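# Wind cable around a held reel's hub

## Task

With one gripper holding the reel, pin the cable close to one of its ends beneath a finger of that same gripper, then wrap the cable round the hub for more than one complete turn, keeping it within roughly one cable thickness of the hub over almost the whole turn. Any cable doubling back in the opposite direction between the flanges is subtracted from the turn. Declare completion only while that grip keeps the reel steady and lifted above the table, with the other arm's moving parts away from both reel and cable and not pressing hard against the holding arm.

## Robot and tools

Robot: two yam_ultra arms, left_arm and right_arm, each with a parallel two-finger gripper and a wrist camera. Their bases sit near (+0.030, +0.296, 0) m for left_arm and (-0.040, -0.234, 0) m for right_arm. Other cameras: cam_high and cam_low on a stand behind the arms, plus cam_left_wrist and cam_right_wrist. All images are 672x504.

Frame: one scene frame for everything. Origin at table height, halfway between the nominal bases. +x points out over the table, +y toward left_arm, +z up. Arm names do not match image sides. Printed hand poses can be off by a few cm. end_effector_position is the point between the finger pads, about 1 cm behind the fingertips. The fingers point along the gripper's +z and open and close along its y.

Row layout, shared by execute_actions and move: one flat list of 14 numbers, each in [-1, 1]. The first 7 are left_arm: dx, dy, dz, rx, ry, rz, opening. The last 7 are right_arm, in the same order.
- dx, dy, dz are offsets along the scene axes. 1.0 = 0.6 m.
- rx, ry, rz form one rotation vector, turned about the hand's own position. 1.0 = 180 degrees.
- All six count from that arm's Hand target as it stood when the action or move began. They are not absolute poses and do not chain from the previous row.
- Sending the same offset again moves the hand further.
- All six at 0 re-requests the current Hand target.
- opening is absolute, not an offset: +1 fully open (0.094 m), -1 closed. A 0 is a real command (half open), so repeat the present opening for a gripper you want left alone.
- Orientation commands are clipped to within 40 degrees of the measured orientation at each step.

execute_actions(actions, cameras): actions is a list of actions. Each action is a table of up to 15 rows, one row per 1/30 s step. A short table repeats its last row until all 15 steps are used. Every row counts from the action's start pose. An empty actions list returns state and all camera images. cameras is a list of names, ["all"], or [].

move(target, speed, blend, opening_speed, grip_force, blocking, cameras): drives each gripper in a straight line toward its target.
- target is one 14-number row or a list of up to 15 rows. Every row is an offset from the Hand targets at the move's start.
- speed is in m/s, 0.002 to 2.9, default 0.25. Rotation is limited to twice that in rad/s. Give one value, or one per target.
- blend is in m and rounds corners between list targets. 0 means a full stop at each target.
- opening_speed is the rate of opening change per second on the -1..1 scale, at least 0.2. Use it for slow, gentle closing.
- grip_force is the per-pad limit in N, 10 to 50. It persists once set. Lower values close slowly.
- The whole move is capped at 10 s.
- Paths do not avoid obstacles or the other arm, and grippers lag and drift more when fast.
- Do not route a path close to an arm's own base, since that can flip its shoulder posture.
- The result adds a move: line with the ending (done, off_target, moving, held, fault) and any limits (paced = pose clipped, held = steps withheld). done means at rest within 10 mm and 2 degrees of the target.

wait(seconds 0–10): lets time pass while each arm holds its command.
stop(): brakes a running move.
zoom_image(camera, region [x0,y0,x1,y1] pixels, at most 504x504): enlarges part of the newest image from that camera.
read_manual(section): licence text only.
finished_scene(scene): ends the scene and cannot be undone. Call it only while the goal state holds.

Result lines:
- end_effector_position (m) and end_effector_quat_wxyz, per arm.
- Hand target: the commanded pose that the next offsets count from.
- grip_measured: finger opening on the -1..1 scale. It reads up to about 2.5 mm wide when empty and narrower than the part when squeezing.
- grip_effort_nm: gripper motor effort; negative means closing. It does not measure force at the pads.
- Joint positions (the last one is the finger opening in m) and joint torques.
- Joint velocities, which may read "within noise".
- Tool commands.
- Step readings of hand positions, shown for execute_actions only.
- MOTOR HOT or OVER-TEMPERATURE FAULT lines.

A gripper can rest a few cm short of its target from friction or weight. This is not a sign of contact. To close the gap, send the missing distance as an offset.

Cautions:
- Never let the reel or cable fall or be left off the table.
- Don't hit the table, fixtures or the other arm. Keep the grippers and wrist cameras apart, because the clearance check does not guard them.
- A gripper must not close on the other arm's fingers.
- Avoid fast contacts and targets set deep past a contact, both of which press hard.
- Once an arm is blocked it keeps pushing. To release it, command its target back past the gripper.
- Holding loads or staying stretched out heats motors: 90 °C folds the arm, and 100 °C drops it.
- Keep the wrist-camera cable from touching objects, since that counts as the arm touching them.
- Move smoothly and avoid stops of an arm.

Each tool is called in YAML: its name, and indented under it one key for each argument.

## Session

execute_actions:
  actions: []

Scene clock: 0.00 s.
left_arm: end_effector_position=(+0.2139, +0.1045, +0.1827) grip_measured=+1.000 grip_effort_nm=n/a end_effector_quat_wxyz=(+0.564, -0.133, +0.811, -0.077) | right_arm: end_effector_position=(+0.1754, -0.1633, +0.1294) grip_measured=+1.000 grip_effort_nm=n/a end_effector_quat_wxyz=(+0.366, +0.101, +0.925, -0.028)
Joint positions: left_arm=[-1.507 1.272 0.812 -0.993 -1.208 -1.743 0.094] | right_arm=[0.743 0.858 0.636 -0.855 0.593 0.835 0.094]
Joint velocities: within noise
Joint torques (N m): no reading
Heat: left arm: 36 °C; right arm: 33 °C.
Hand target: left_arm +0.2152, +0.1051, +0.1891; +0.573, -0.134, +0.805, -0.079 | right_arm +0.1744, -0.1668, +0.1311; +0.367, +0.101, +0.924, -0.036
Tool commands: left_gripper/opening=+1.0 right_gripper/opening=+1.0

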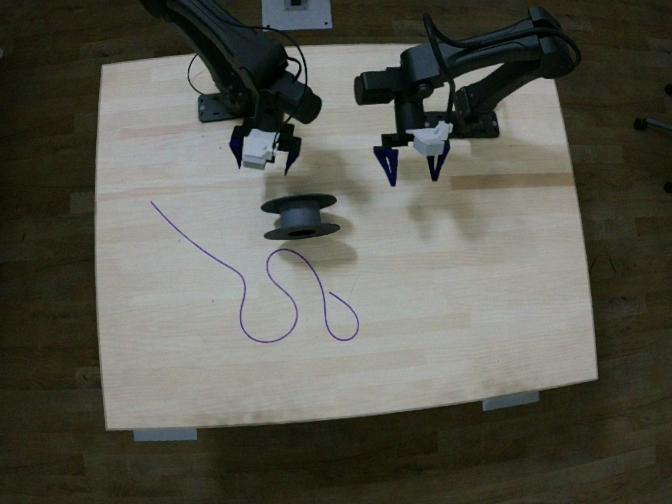

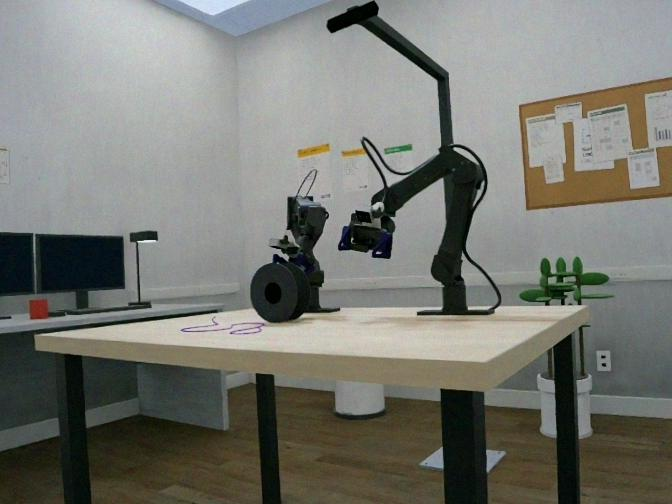

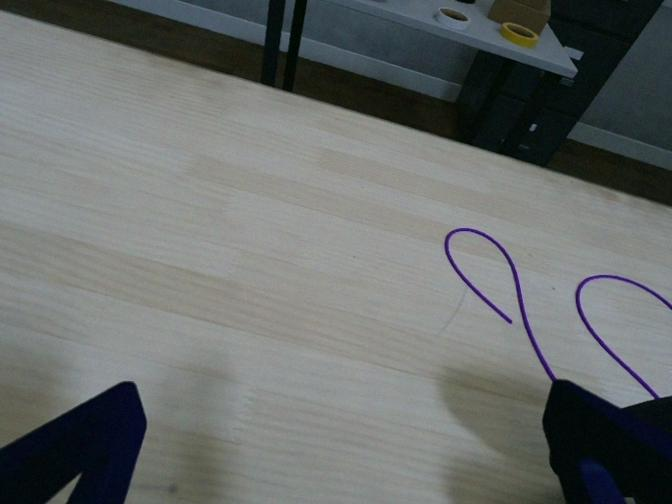

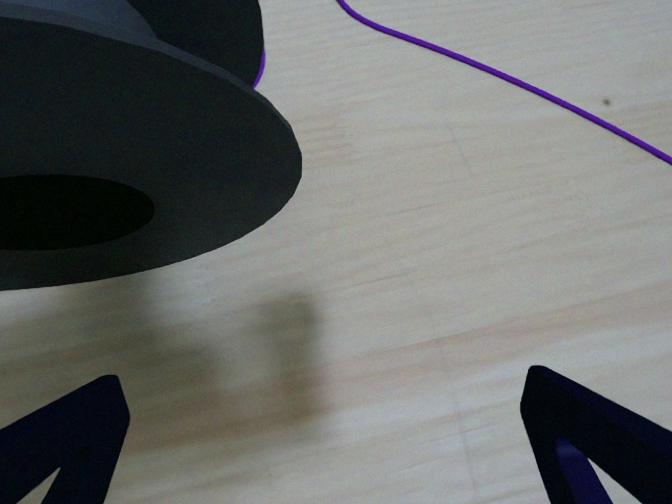

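zoom_image:
  camera: "cam_high"
  region: [220, 160, 380, 280]

zoom_image:
  camera: "cam_low"
  region: [220, 240, 360, 345]

zoom_image:
  camera: "cam_high"
  region: [130, 180, 390, 375]

Scaled by 3.150.

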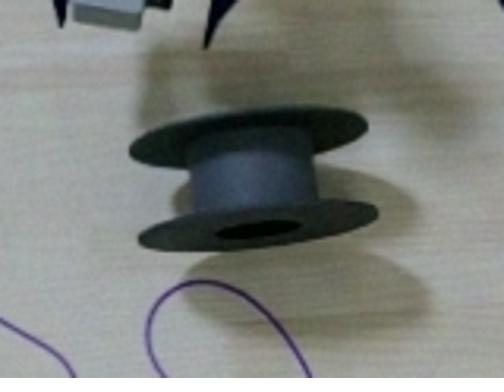

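Scaled by 3.600.

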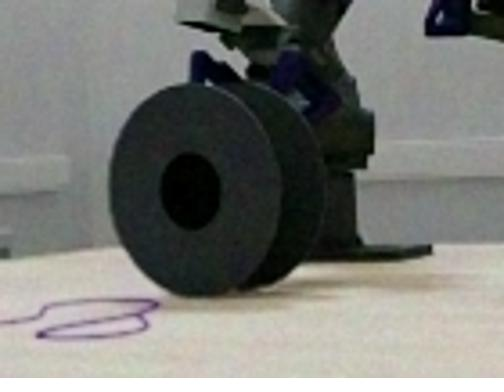

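Scaled by 1.938.

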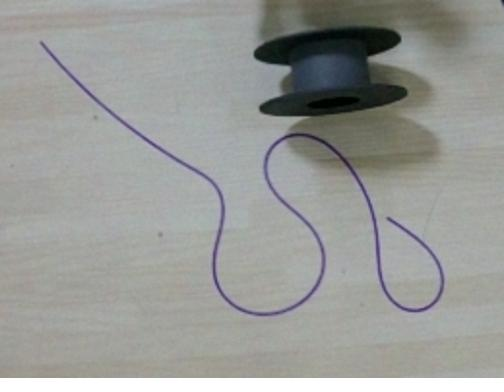

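zoom_image:
  camera: "cam_right_wrist"
  region: [0, 0, 320, 300]

zoom_image:
  camera: "cam_high"
  region: [180, 20, 340, 200]

zoom_image:
  camera: "cam_high"
  region: [340, 20, 600, 215]

Scaled by 1.575.

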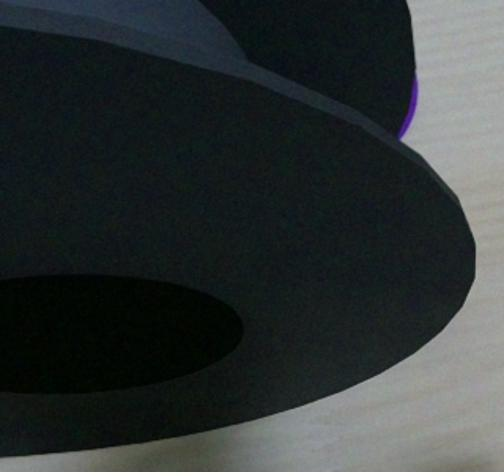

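Scaled by 2.800.

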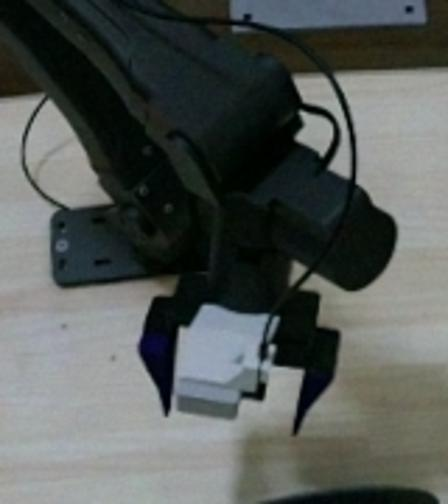

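Scaled by 1.938.

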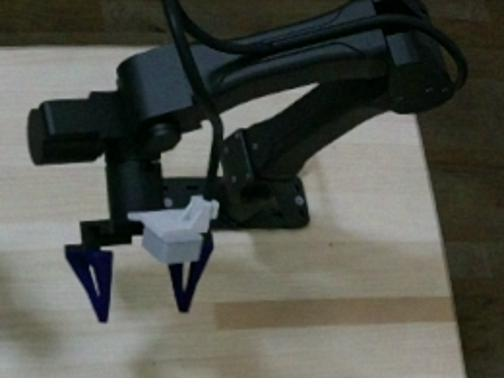

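move:
  target: [0,0,0,0,0,0,1,-0.124,0.111,0.215,0,-0.139,0,1]
  cameras: ["all"]

Scene clock: 298.53 s.
left_arm: end_effector_position=(+0.2139, +0.1045, +0.1825) grip_measured=+1.000 grip_effort_nm=0.00 end_effector_quat_wxyz=(+0.564, -0.133, +0.812, -0.077) | right_arm: end_effector_position=(+0.1008, -0.0923, +0.2516) grip_measured=+1.000 grip_effort_nm=-0.01 end_effector_quat_wxyz=(+0.493, +0.040, +0.861, +0.117)
Joint positions: left_arm=[-1.507 1.272 0.812 -0.993 -1.208 -1.743 0.094] | right_arm=[1.655 0.94 1.011 -1.513 1.057 1.701 0.094]
Joint torques (N m): left_arm=[-0.03 -3.88 6.26 0.33 -0.73 -0.01] | right_arm=[0.72 -0.53 7.86 0.02 0.57 0.09]
Heat: left arm: 37 °C; right arm: 35 °C.
Hand target: left_arm +0.2152, +0.1051, +0.1891; +0.573, -0.134, +0.805, -0.079 | right_arm +0.0999, -0.1002, +0.2602; +0.558, +0.106, +0.823, -0.013
Off the commanded pose: left_arm 0.007 m, 1 deg | right_arm 0.012 m, 19 deg.
joint sent to its limit (right arm) — joint 4 (wrist pitch), lower limit. The joint targets are off in orientation, not in position.
move: off_target (right_arm)

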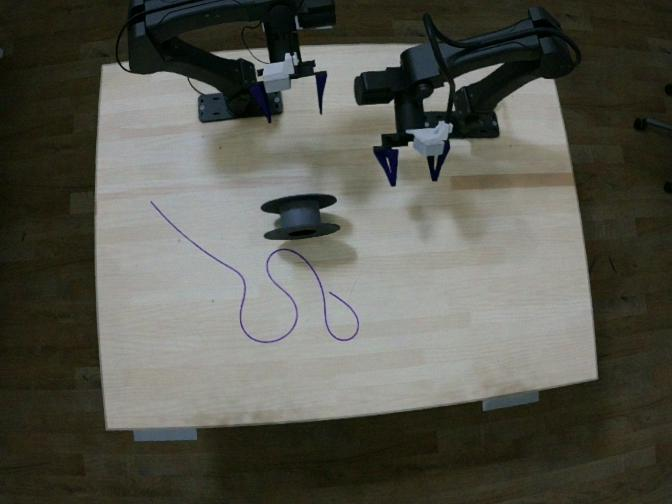

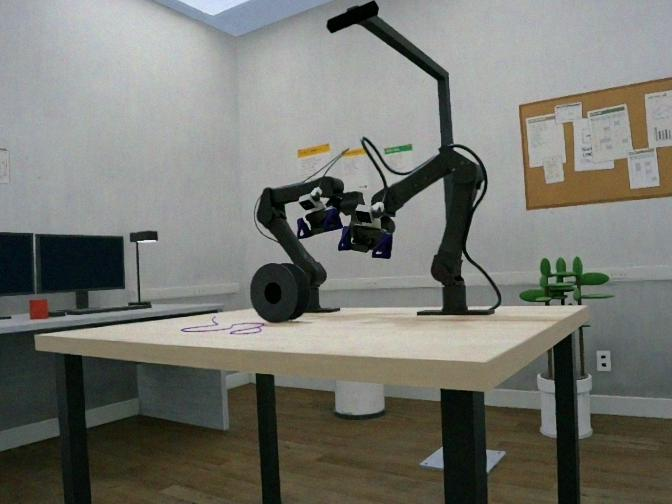

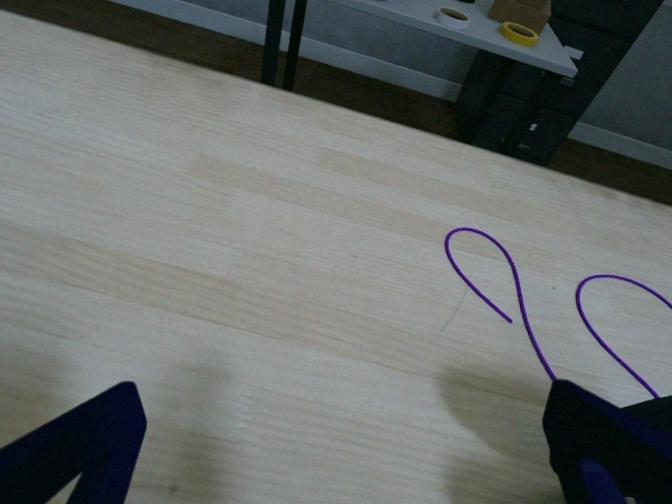

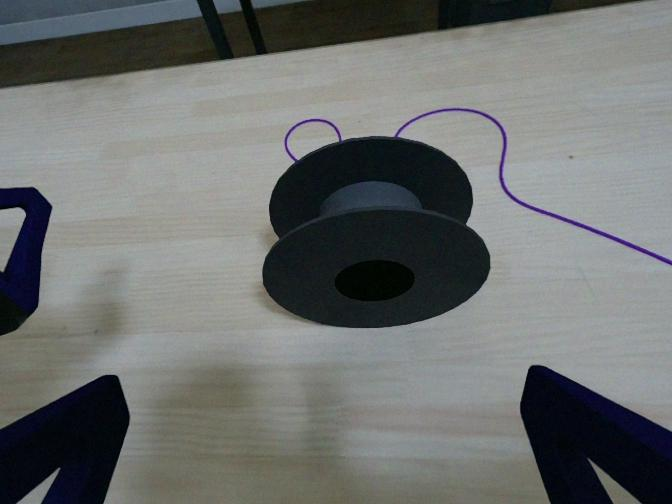

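move:
  target: [0,0,0,0,0,0,1,0.25,0,0.066,0.2913,0.2781,-0.3657,0.064]
  cameras: ["cam_high", "cam_right_wrist"]

Scene clock: 443.47 s.
left_arm: end_effector_position=(+0.2139, +0.1045, +0.1825) grip_measured=+1.000 grip_effort_nm=0.00 end_effector_quat_wxyz=(+0.564, -0.133, +0.812, -0.077) | right_arm: end_effector_position=(+0.2589, -0.0941, +0.3007) grip_measured=+0.067 grip_effort_nm=-0.15 end_effector_quat_wxyz=(+0.078, +0.685, +0.696, +0.201)
Joint positions: left_arm=[-1.507 1.272 0.812 -0.993 -1.208 -1.743 0.094] | right_arm=[0.408 1.565 1.94 -1.51 0.007 1.992 0.05]
Joint torques (N m): left_arm=[-0.03 -3.89 6.27 0.33 -0.73 -0.01] | right_arm=[-0.69 -4.33 7.65 0.62 -0.01 0.1]
Heat: left arm: 36 °C; right arm: 38 °C.
Hand target: left_arm +0.2152, +0.1051, +0.1891; +0.573, -0.134, +0.805, -0.079 | right_arm +0.2500, -0.1002, +0.2998; +0.000, +0.707, +0.707, +0.000
Off the commanded pose: left_arm 0.007 m, 1 deg | right_arm 0.011 m, 25 deg.
joint sent to its limit (right arm) — joint 4 (wrist pitch), lower limit. The joint targets are off in orientation, not in position.
move: off_target (right_arm)
Images, in order (width x height): cam_high 672x504, cam_right_wrist 672x504.

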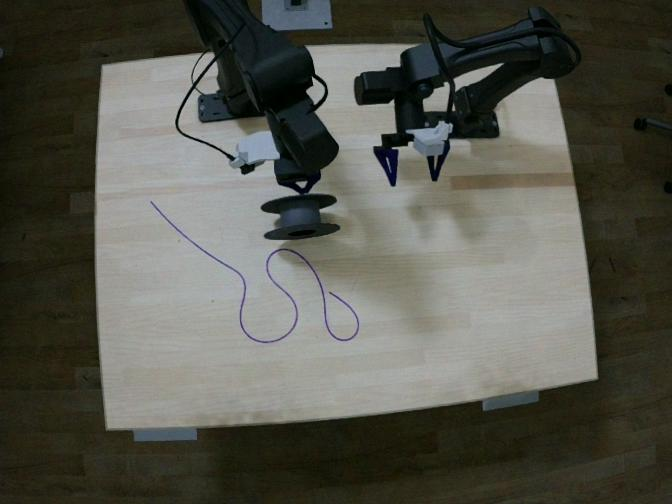

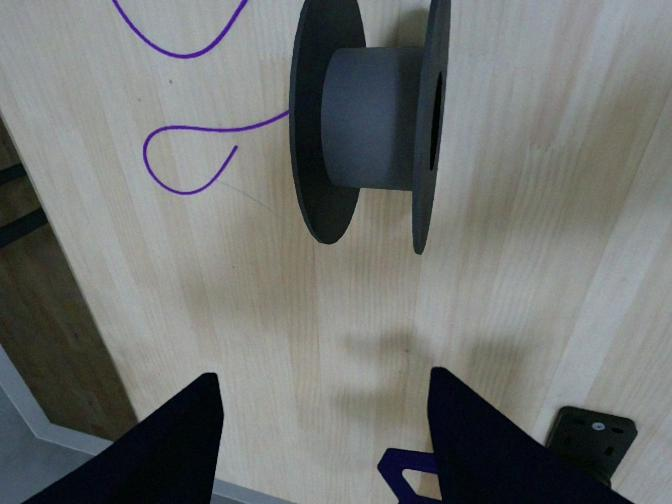

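move:
  target: [0,0,0,0,0,0,1,0.04,0.0228,-0.1663,0,0,0.032,0.064]
  cameras: ["cam_high", "cam_right_wrist"]

Scene clock: 543.13 s.
left_arm: end_effector_position=(+0.2139, +0.1045, +0.1825) grip_measured=+1.000 grip_effort_nm=0.00 end_effector_quat_wxyz=(+0.564, -0.133, +0.812, -0.077) | right_arm: end_effector_position=(+0.2893, -0.0781, +0.2071) grip_measured=+0.067 grip_effort_nm=-0.14 end_effector_quat_wxyz=(+0.028, +0.671, +0.738, +0.069)
Joint positions: left_arm=[-1.507 1.272 0.812 -0.993 -1.208 -1.743 0.094] | right_arm=[0.408 1.835 1.924 -1.512 -0.002 1.915 0.05]
Joint torques (N m): left_arm=[-0.03 -3.89 6.26 0.32 -0.73 -0.02] | right_arm=[-0.17 -7.23 4.79 0.11 0.03 -0.04]
Heat: left arm: 36 °C; right arm: 38 °C.
Hand target: left_arm +0.2152, +0.1051, +0.1891; +0.573, -0.134, +0.805, -0.079 | right_arm +0.2740, -0.0864, +0.1999; +0.000, +0.671, +0.742, +0.000
Off the commanded pose: left_arm 0.007 m, 1 deg | right_arm 0.019 m, 9 deg.
joint sent to its limit (right arm) — joint 4 (wrist pitch), lower limit. The joint targets are off in orientation, not in position.
move: off_target (right_arm)
Images, in order (width x height): cam_high 672x504, cam_right_wrist 672x504.

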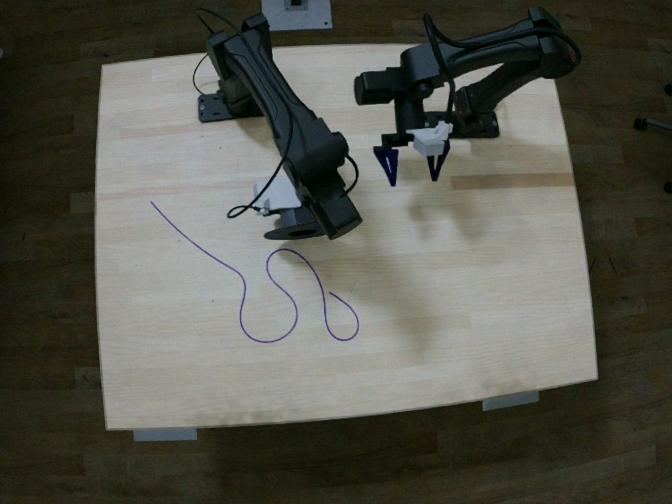

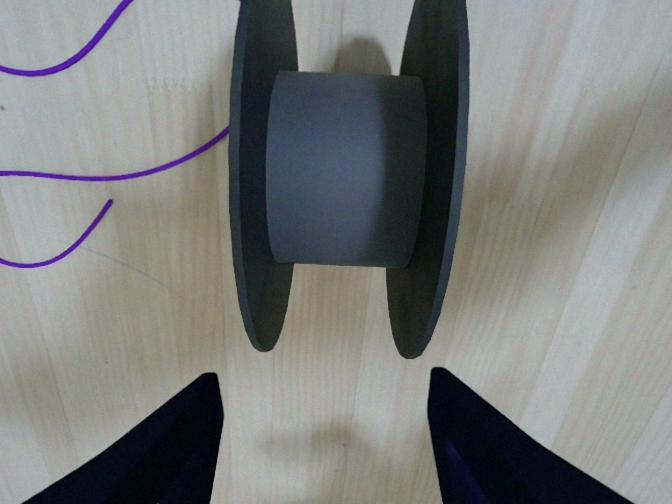

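move:
  target: [0,0,0,0,0,0,1,-0.0158,-0.006,-0.045,0,0,0.015,0.064]
  cameras: ["cam_right_wrist"]

Scene clock: 560.03 s.
left_arm: end_effector_position=(+0.2139, +0.1045, +0.1825) grip_measured=+1.000 grip_effort_nm=-0.01 end_effector_quat_wxyz=(+0.564, -0.133, +0.812, -0.077) | right_arm: end_effector_position=(+0.2722, -0.0862, +0.1793) grip_measured=+0.067 grip_effort_nm=-0.14 end_effector_quat_wxyz=(+0.008, +0.656, +0.755, +0.020)
Joint positions: left_arm=[-1.507 1.272 0.812 -0.993 -1.208 -1.743 0.094] | right_arm=[0.408 1.835 1.82 -1.512 -0.002 1.869 0.05]
Joint velocities: left_arm=[0.002 -0.012 0.007 -0.066 0.022 0.168 0] | right_arm=[within noise]
Joint torques (N m): left_arm=[-0.05 -3.89 6.27 0.33 -0.73 -0.02] | right_arm=[0.01 -7.24 4.51 0.3 0.04 -0.05]
Heat: left arm: 36 °C; right arm: 37 °C.
Hand target: left_arm +0.2152, +0.1051, +0.1891; +0.573, -0.134, +0.805, -0.079 | right_arm +0.2645, -0.0900, +0.1729; +0.000, +0.653, +0.757, +0.000
Off the commanded pose: left_arm 0.007 m, 1 deg | right_arm 0.011 m, 3 deg.
move: off_target (right_arm)
Images, in order (width x height): cam_right_wrist 672x504.

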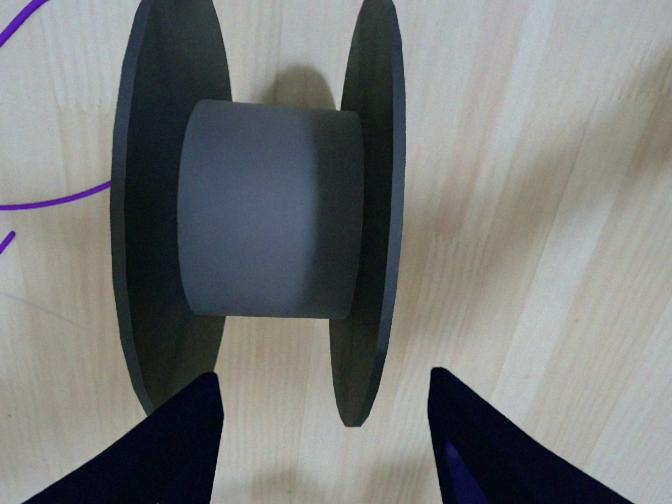

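move:
  target: [0,0,0,0,0,0,1,-0.007,-0.0172,-0.054,0,0,0,0.064]
  speed: 0.12
  cameras: ["cam_right_wrist", "cam_high"]

Scene clock: 581.60 s.
left_arm: end_effector_position=(+0.2139, +0.1045, +0.1825) grip_measured=+1.000 grip_effort_nm=0.00 end_effector_quat_wxyz=(+0.564, -0.133, +0.812, -0.077) | right_arm: end_effector_position=(+0.2655, -0.0952, +0.1382) grip_measured=+0.067 grip_effort_nm=-0.15 end_effector_quat_wxyz=(+0.000, +0.653, +0.757, +0.002)
Joint positions: left_arm=[-1.507 1.272 0.812 -0.993 -1.208 -1.743 0.094] | right_arm=[0.392 1.812 1.626 -1.381 -0.002 1.846 0.05]
Joint torques (N m): left_arm=[-0.05 -3.88 6.26 0.33 -0.73 -0.02] | right_arm=[-0.58 -9.32 4.63 0.36 0.03 -0.04]
Heat: left arm: 36 °C; right arm: 35 °C.
Hand target: left_arm +0.2152, +0.1051, +0.1891; +0.573, -0.134, +0.805, -0.079 | right_arm +0.2602, -0.1004, +0.1406; +0.000, +0.653, +0.757, +0.000
Off the commanded pose: left_arm 0.007 m, 1 deg | right_arm 0.008 m, 0 deg.
move: done
Images, in order (width x height): cam_high 672x504, cam_right_wrist 672x504.

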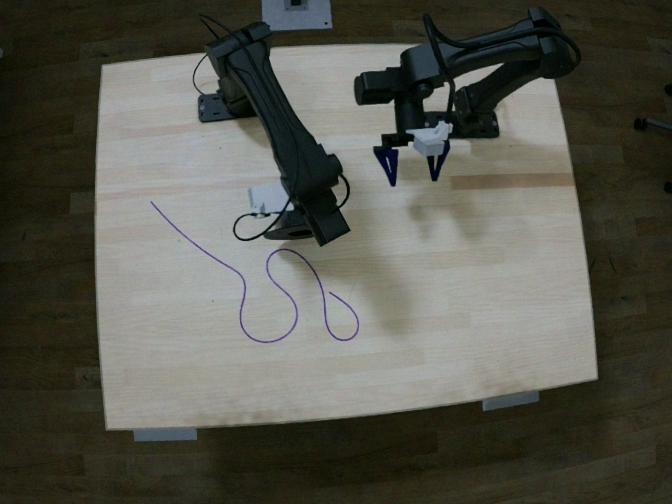

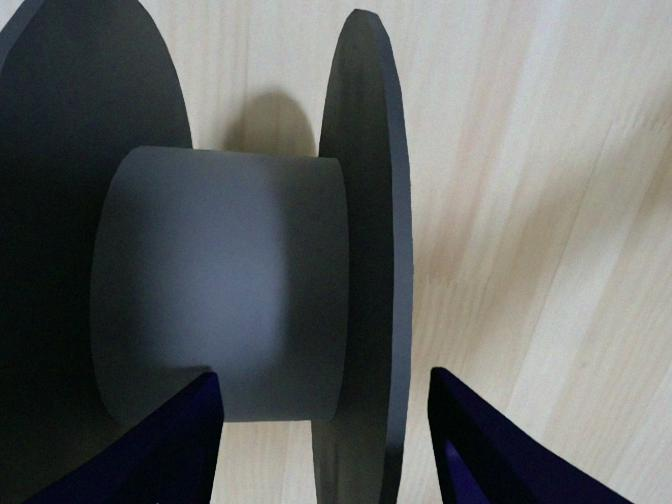

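move:
  target:
    - [0,0,0,0,0,0,1,-0.015,-0.0022,0.003,0,0,0,0.064]
    - [0,0,0,0,0,0,1,-0.015,-0.0022,0.003,0,0,0,-1]
  speed: 0.1
  opening_speed: 0.5
  cameras: ["cam_right_wrist", "cam_high"]

Scene clock: 598.47 s.
left_arm: end_effector_position=(+0.2139, +0.1045, +0.1825) grip_measured=+1.000 grip_effort_nm=0.00 end_effector_quat_wxyz=(+0.564, -0.133, +0.812, -0.077) | right_arm: end_effector_position=(+0.2637, -0.0969, +0.1442) grip_measured=-0.914 grip_effort_nm=-1.02 end_effector_quat_wxyz=(+0.010, +0.653, +0.757, +0.018)
Joint positions: left_arm=[-1.507 1.272 0.812 -0.993 -1.208 -1.743 0.094] | right_arm=[0.392 1.767 1.593 -1.356 0.002 1.846 0.004]
Joint torques (N m): left_arm=[-0.05 -3.88 6.26 0.33 -0.73 -0.02] | right_arm=[0.09 -7.97 4.66 0.16 0 0.02]
Heat: left arm: 36 °C; right arm: 35 °C.
Hand target: left_arm +0.2152, +0.1051, +0.1891; +0.573, -0.134, +0.805, -0.079 | right_arm +0.2513, -0.1017, +0.1425; +0.000, +0.653, +0.757, +0.000
Off the commanded pose: left_arm 0.007 m, 1 deg | right_arm 0.013 m, 2 deg.
move: off_target (right_arm)
Images, in order (width x height): cam_high 672x504, cam_right_wrist 672x504.

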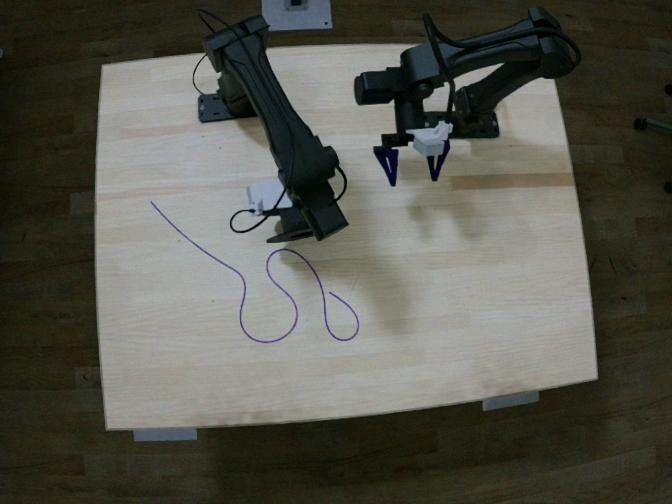

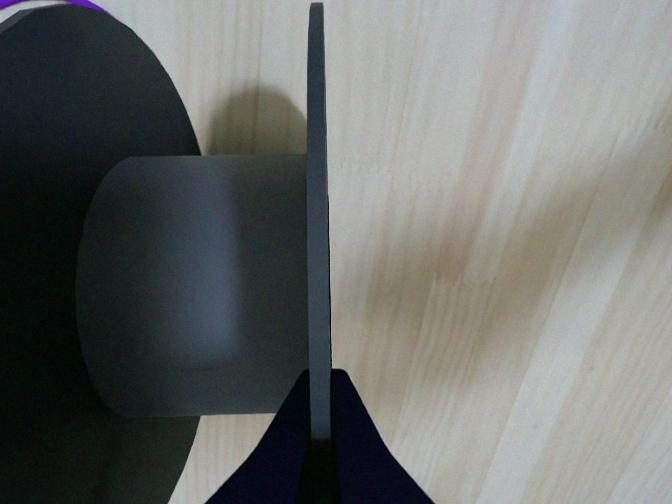

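move:
  target:
    - [0,0,0,0,0,0,1,0,0,0.03,0,0,0,-1]
    - [0,0,0,0,0,0,1,0.1062,0.0795,0.03,0,0,0.342,-1]
  speed: 0.2
  cameras: ["all"]

Scene clock: 636.00 s.
left_arm: end_effector_position=(+0.2139, +0.1045, +0.1825) grip_measured=+1.000 grip_effort_nm=0.00 end_effector_quat_wxyz=(+0.564, -0.133, +0.812, -0.077) | right_arm: end_effector_position=(+0.3229, -0.0535, +0.1549) grip_measured=-0.914 grip_effort_nm=-1.04 end_effector_quat_wxyz=(+0.017, +0.181, +0.983, +0.012)
Joint positions: left_arm=[-1.507 1.272 0.812 -0.993 -1.208 -1.743 0.094] | right_arm=[0.429 2.084 2.07 -1.516 0.001 0.824 0.004]
Joint torques (N m): left_arm=[-0.03 -3.88 6.26 0.33 -0.73 -0.01] | right_arm=[0.73 -8.92 8.79 -0.09 0 -0.07]
Heat: left arm: 36 °C; right arm: 36 °C.
Hand target: left_arm +0.2152, +0.1051, +0.1891; +0.573, -0.134, +0.805, -0.079 | right_arm +0.3150, -0.0539, +0.1603; +0.000, +0.173, +0.985, +0.000
Off the commanded pose: left_arm 0.007 m, 1 deg | right_arm 0.010 m, 3 deg.
joint sent to its limit (right arm) — joint 4 (wrist pitch), lower limit. The joint targets still meet the commanded pose.
move: off_target (right_arm)

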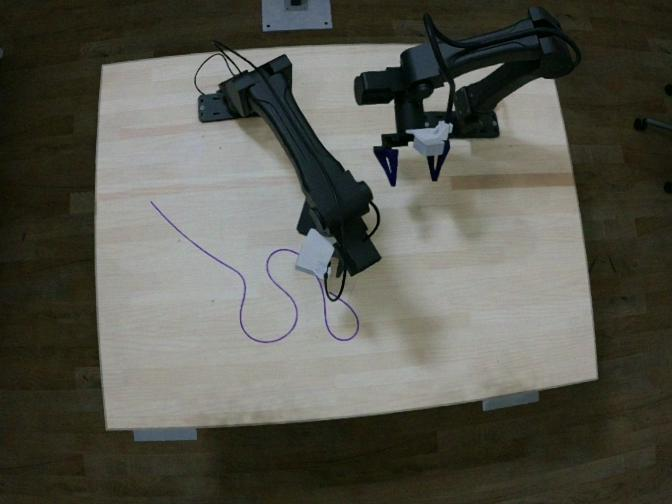

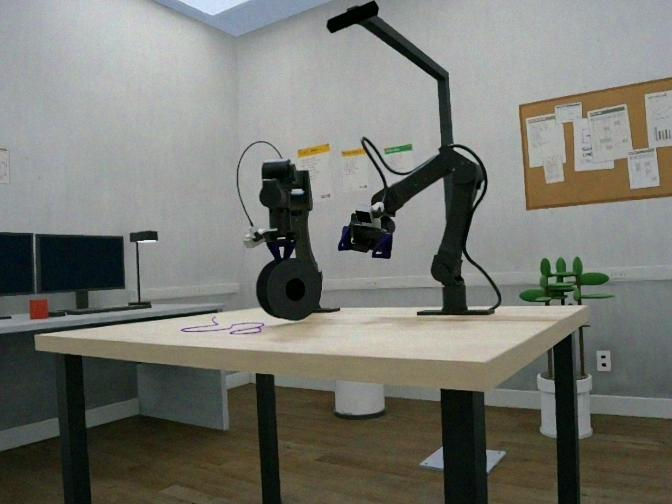

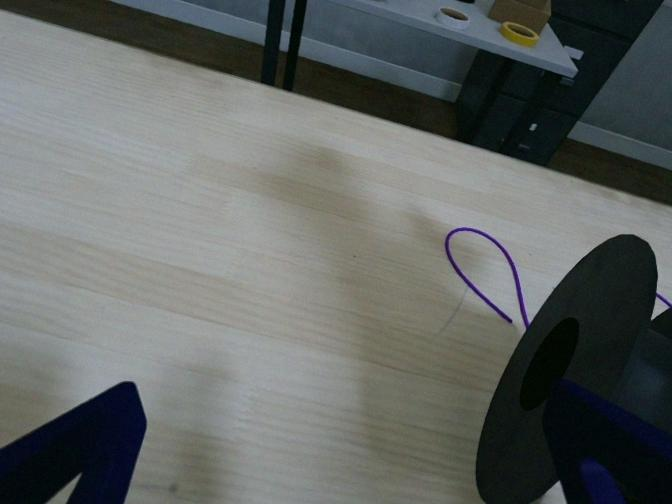

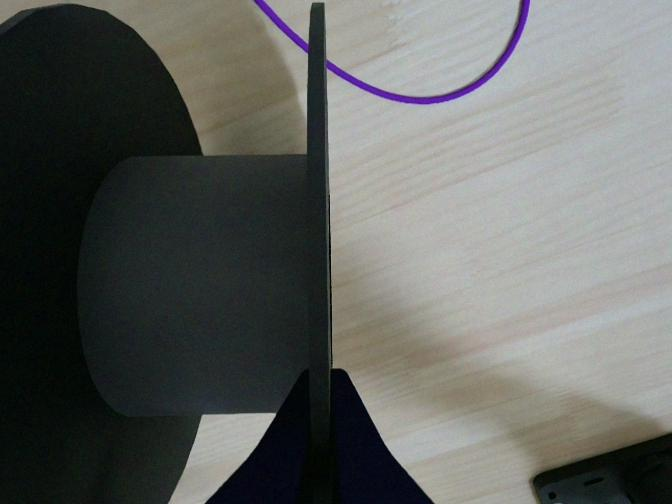

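move:
  target: [0,0,0,0,0,0,1,0,0,-0.0205,0,0,0,-1]
  speed: 0.08
  cameras: ["cam_low", "cam_right_wrist"]

Scene clock: 656.67 s.
left_arm: end_effector_position=(+0.2139, +0.1045, +0.1825) grip_measured=+1.000 grip_effort_nm=0.00 end_effector_quat_wxyz=(+0.564, -0.133, +0.812, -0.077) | right_arm: end_effector_position=(+0.3233, -0.0533, +0.1549) grip_measured=-0.914 grip_effort_nm=-1.04 end_effector_quat_wxyz=(+0.017, +0.181, +0.983, +0.013)
Joint positions: left_arm=[-1.507 1.272 0.812 -0.993 -1.208 -1.743 0.094] | right_arm=[0.429 2.084 2.07 -1.514 0.001 0.823 0.004]
Joint torques (N m): left_arm=[-0.05 -3.89 6.26 0.33 -0.73 -0.02] | right_arm=[0.75 -8.91 4.83 0.29 0.02 -0.05]
Heat: left arm: 36 °C; right arm: 39 °C.
Hand target: left_arm +0.2152, +0.1051, +0.1891; +0.573, -0.134, +0.805, -0.079 | right_arm +0.3150, -0.0539, +0.1480; +0.000, +0.174, +0.985, +0.000
Off the commanded pose: left_arm 0.007 m, 1 deg | right_arm 0.011 m, 3 deg.
move: off_target (right_arm)
Images, in order (width x height): cam_low 672x504, cam_right_wrist 672x504.

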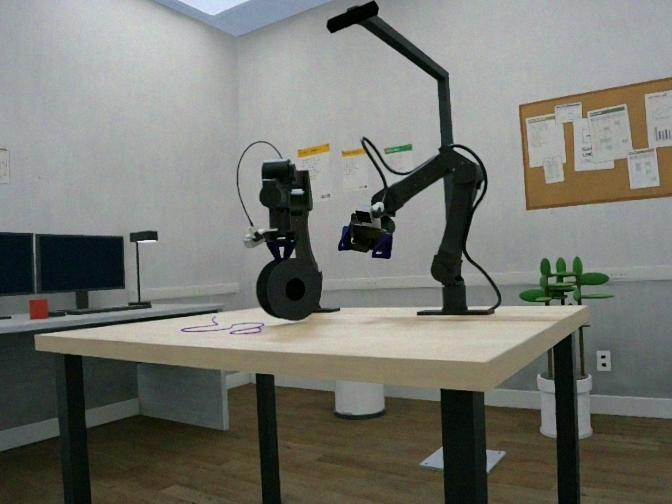

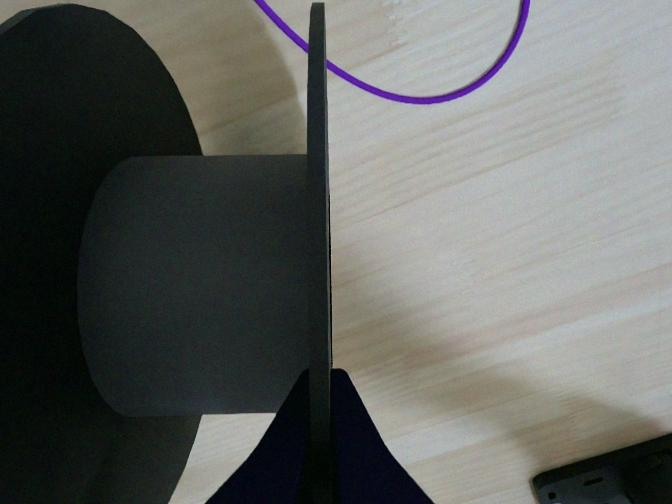

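move:
  target: [0,0,0,0,0,0,1,0,0,-0.0167,0,0,0,-1]
  speed: 0.06
  cameras: ["cam_low", "cam_right_wrist"]

Scene clock: 660.53 s.
left_arm: end_effector_position=(+0.2139, +0.1045, +0.1825) grip_measured=+1.000 grip_effort_nm=-0.01 end_effector_quat_wxyz=(+0.564, -0.133, +0.812, -0.077) | right_arm: end_effector_position=(+0.3182, -0.0558, +0.1445) grip_measured=-0.914 grip_effort_nm=-1.04 end_effector_quat_wxyz=(+0.005, +0.180, +0.984, +0.003)
Joint positions: left_arm=[-1.507 1.272 0.812 -0.993 -1.208 -1.743 0.094] | right_arm=[0.429 2.084 2.028 -1.504 0.001 0.822 0.004]
Joint torques (N m): left_arm=[-0.03 -3.88 6.24 0.33 -0.73 -0.01] | right_arm=[0.76 -9.58 3.78 0.63 0 -0.05]
Heat: left arm: 36 °C; right arm: 38 °C.
Hand target: left_arm +0.2152, +0.1051, +0.1891; +0.573, -0.134, +0.805, -0.079 | right_arm +0.3149, -0.0540, +0.1379; +0.000, +0.174, +0.985, +0.000
Off the commanded pose: left_arm 0.007 m, 1 deg | right_arm 0.008 m, 1 deg.
move: done
Images, in order (width x height): cam_low 672x504, cam_right_wrist 672x504.

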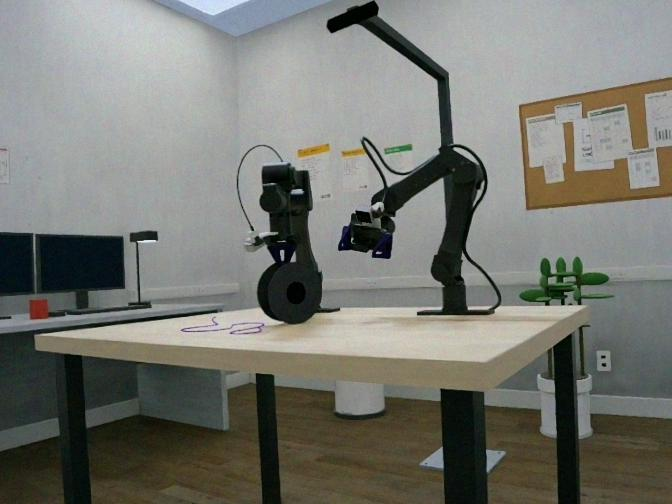

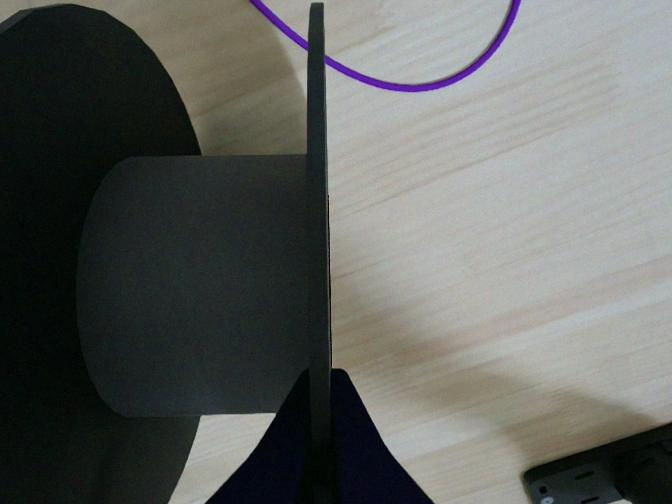

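move:
  target:
    - [0.2413,0.0417,0.018,0.0636,0.0717,-0.1235,0.6,0,0,0,0,0,0,-1]
    - [0.4413,-0.1918,-0.0985,0.1271,0.1434,-0.247,0.6,0,0,0,0,0,0,-1]
  blend: 0.05
  speed: 0.25
  cameras: ["all"]

Scene clock: 791.27 s.
left_arm: end_effector_position=(+0.4753, -0.0052, +0.1317) grip_measured=+0.602 grip_effort_nm=-0.11 end_effector_quat_wxyz=(+0.329, +0.269, +0.900, -0.097) | right_arm: end_effector_position=(+0.3182, -0.0558, +0.1445) grip_measured=-0.914 grip_effort_nm=-1.04 end_effector_quat_wxyz=(+0.005, +0.180, +0.984, +0.003)
Joint positions: left_arm=[-0.61 1.986 1.598 -0.483 -0.016 -0.014 0.075] | right_arm=[0.429 2.084 2.028 -1.504 0.001 0.822 0.004]
Joint torques (N m): left_arm=[0.06 -8.99 9.5 1.12 0.06 0.03] | right_arm=[0.76 -9.59 3.75 0.64 0.01 -0.06]
Heat: left arm: 36 °C; right arm: 33 °C.
Hand target: left_arm +0.4800, -0.0099, +0.1300; +0.327, +0.274, +0.899, -0.099 | right_arm +0.3149, -0.0540, +0.1379; +0.000, +0.173, +0.985, +0.000
Off the commanded pose: left_arm 0.007 m, 1 deg | right_arm 0.008 m, 1 deg.
move: done

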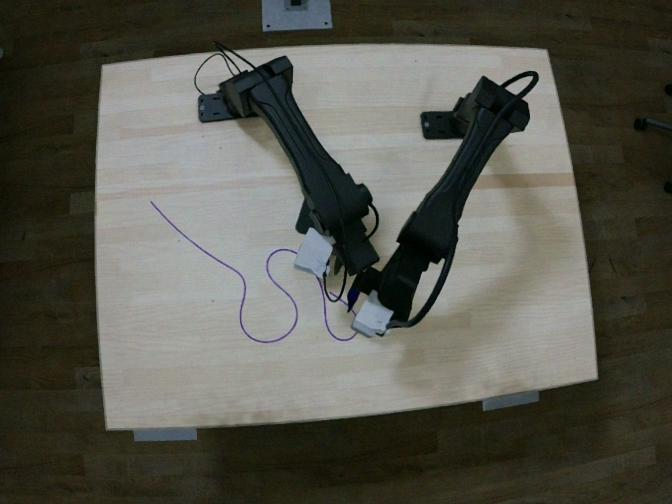

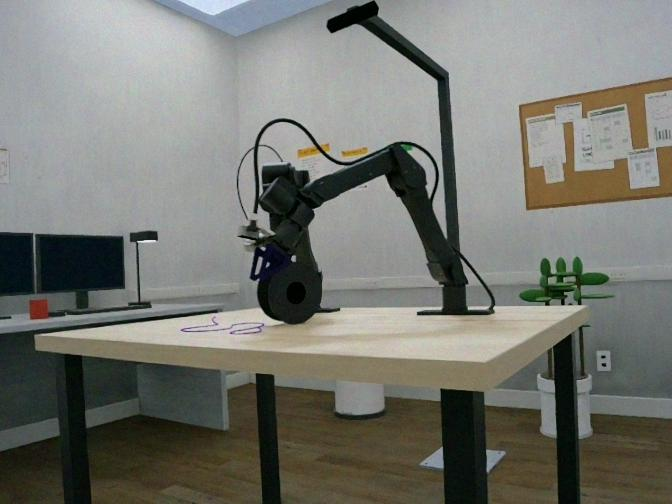

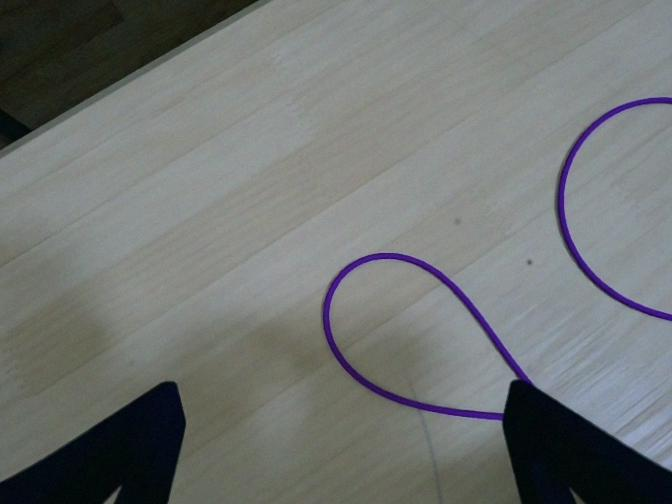

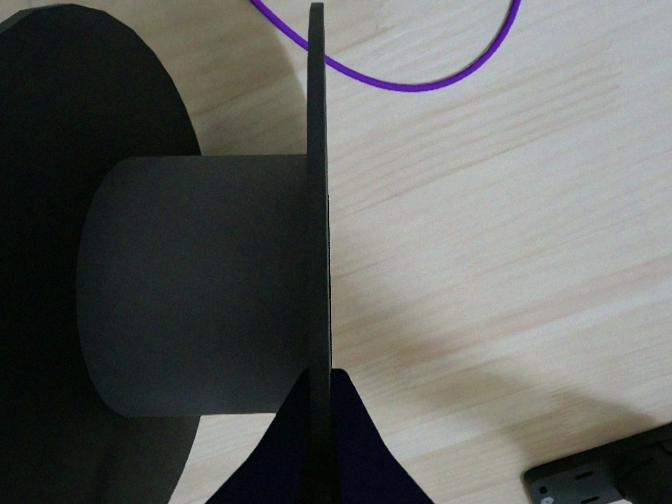

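zoom_image:
  camera: "cam_high"
  region: [240, 200, 440, 350]

Scaled by 2.520.

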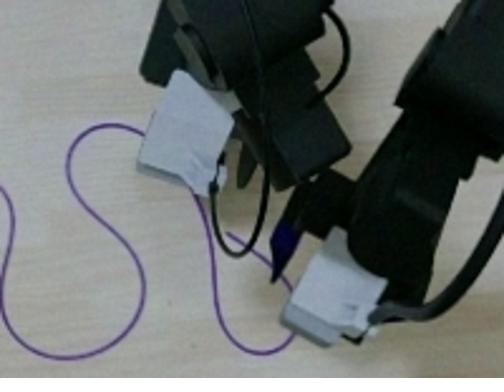

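move:
  target: [0.0675,-0.0318,-0.15,0.048,0.0681,0.0014,0.2,0,0,0,0,0,0,-1]
  speed: 0.15
  cameras: ["cam_high", "cam_low", "cam_left_wrist"]

Scene clock: 911.53 s.
left_arm: end_effector_position=(+0.5001, -0.0208, +0.0737) grip_measured=+0.202 grip_effort_nm=-0.11 end_effector_quat_wxyz=(+0.257, +0.279, +0.923, -0.073) | right_arm: end_effector_position=(+0.3182, -0.0558, +0.1445) grip_measured=-0.914 grip_effort_nm=-1.04 end_effector_quat_wxyz=(+0.005, +0.180, +0.984, +0.003)
Joint positions: left_arm=[-0.608 2.261 1.887 -0.657 -0.015 -0.008 0.056] | right_arm=[0.429 2.084 2.028 -1.504 0.001 0.822 0.004]
Joint torques (N m): left_arm=[0.64 -11.21 9.03 0.95 0.06 0.04] | right_arm=[0.68 -9.62 3.85 0.63 0.02 -0.04]
Heat: left arm: 37 °C; right arm: 32 °C.
Hand target: left_arm +0.5055, -0.0215, +0.0701; +0.254, +0.280, +0.923, -0.075 (last step not sent: back at the drive's target) | right_arm +0.3149, -0.0540, +0.1379; +0.000, +0.173, +0.985, +0.000
Off the commanded pose: left_arm 0.040 m, 6 deg | right_arm 0.008 m, 1 deg.
previous command not reached (left arm): moving toward its pose would have brought a part of the arm too close to another arm.
move: held (left_arm; a check stopped the path); limits=held
pose unreachable (left arm): on one or more control steps of this call, first in action 0 (counted from 0), this arm could not follow its commanded pose, so it was not sent that pose on those steps. On the call's last step it was still not sent that pose. It may still have moved: this result reports where it is.
cause: moving toward the commanded pose would bring a part of the arm too close to another arm (this arm's wrist (the part past joint 4) and the right arm's wrist (the part past joint 4), at the place that arm is still heading or pushing toward).
Images, in order (width x height): cam_high 672x504, cam_low 672x504, cam_left_wrist 672x504.

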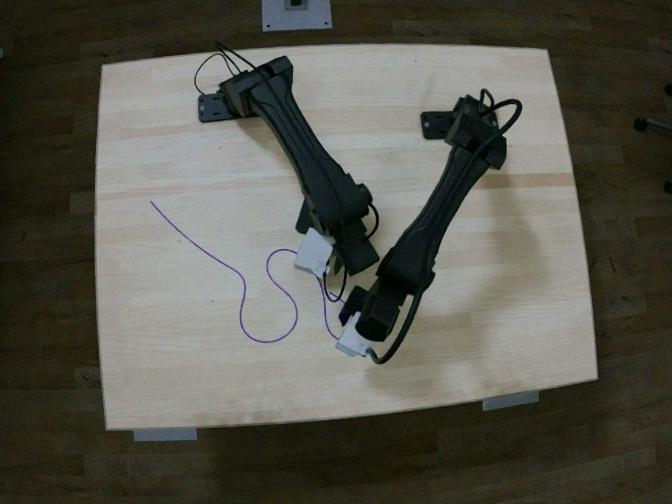

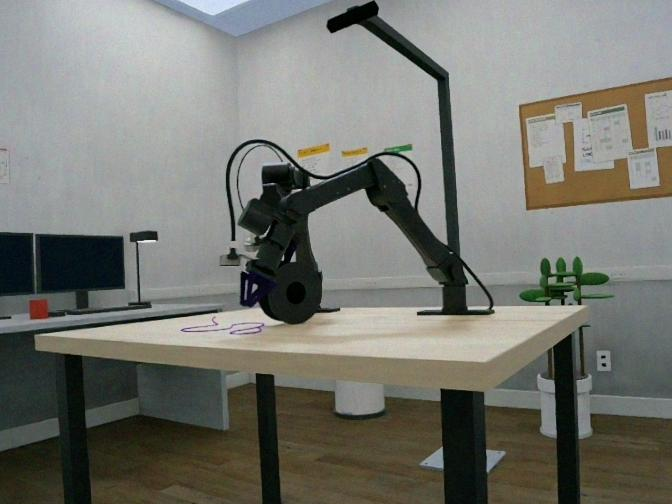

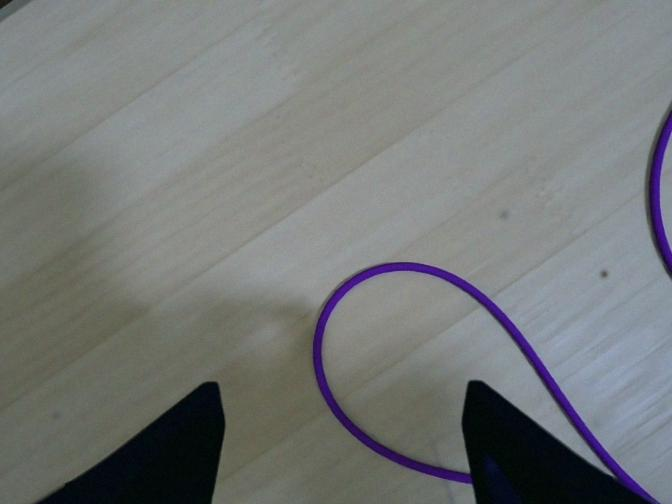

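zoom_image:
  camera: "cam_low"
  region: [220, 230, 360, 335]

Scaled by 3.600.

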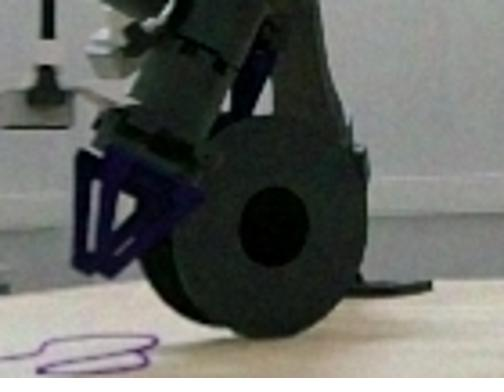

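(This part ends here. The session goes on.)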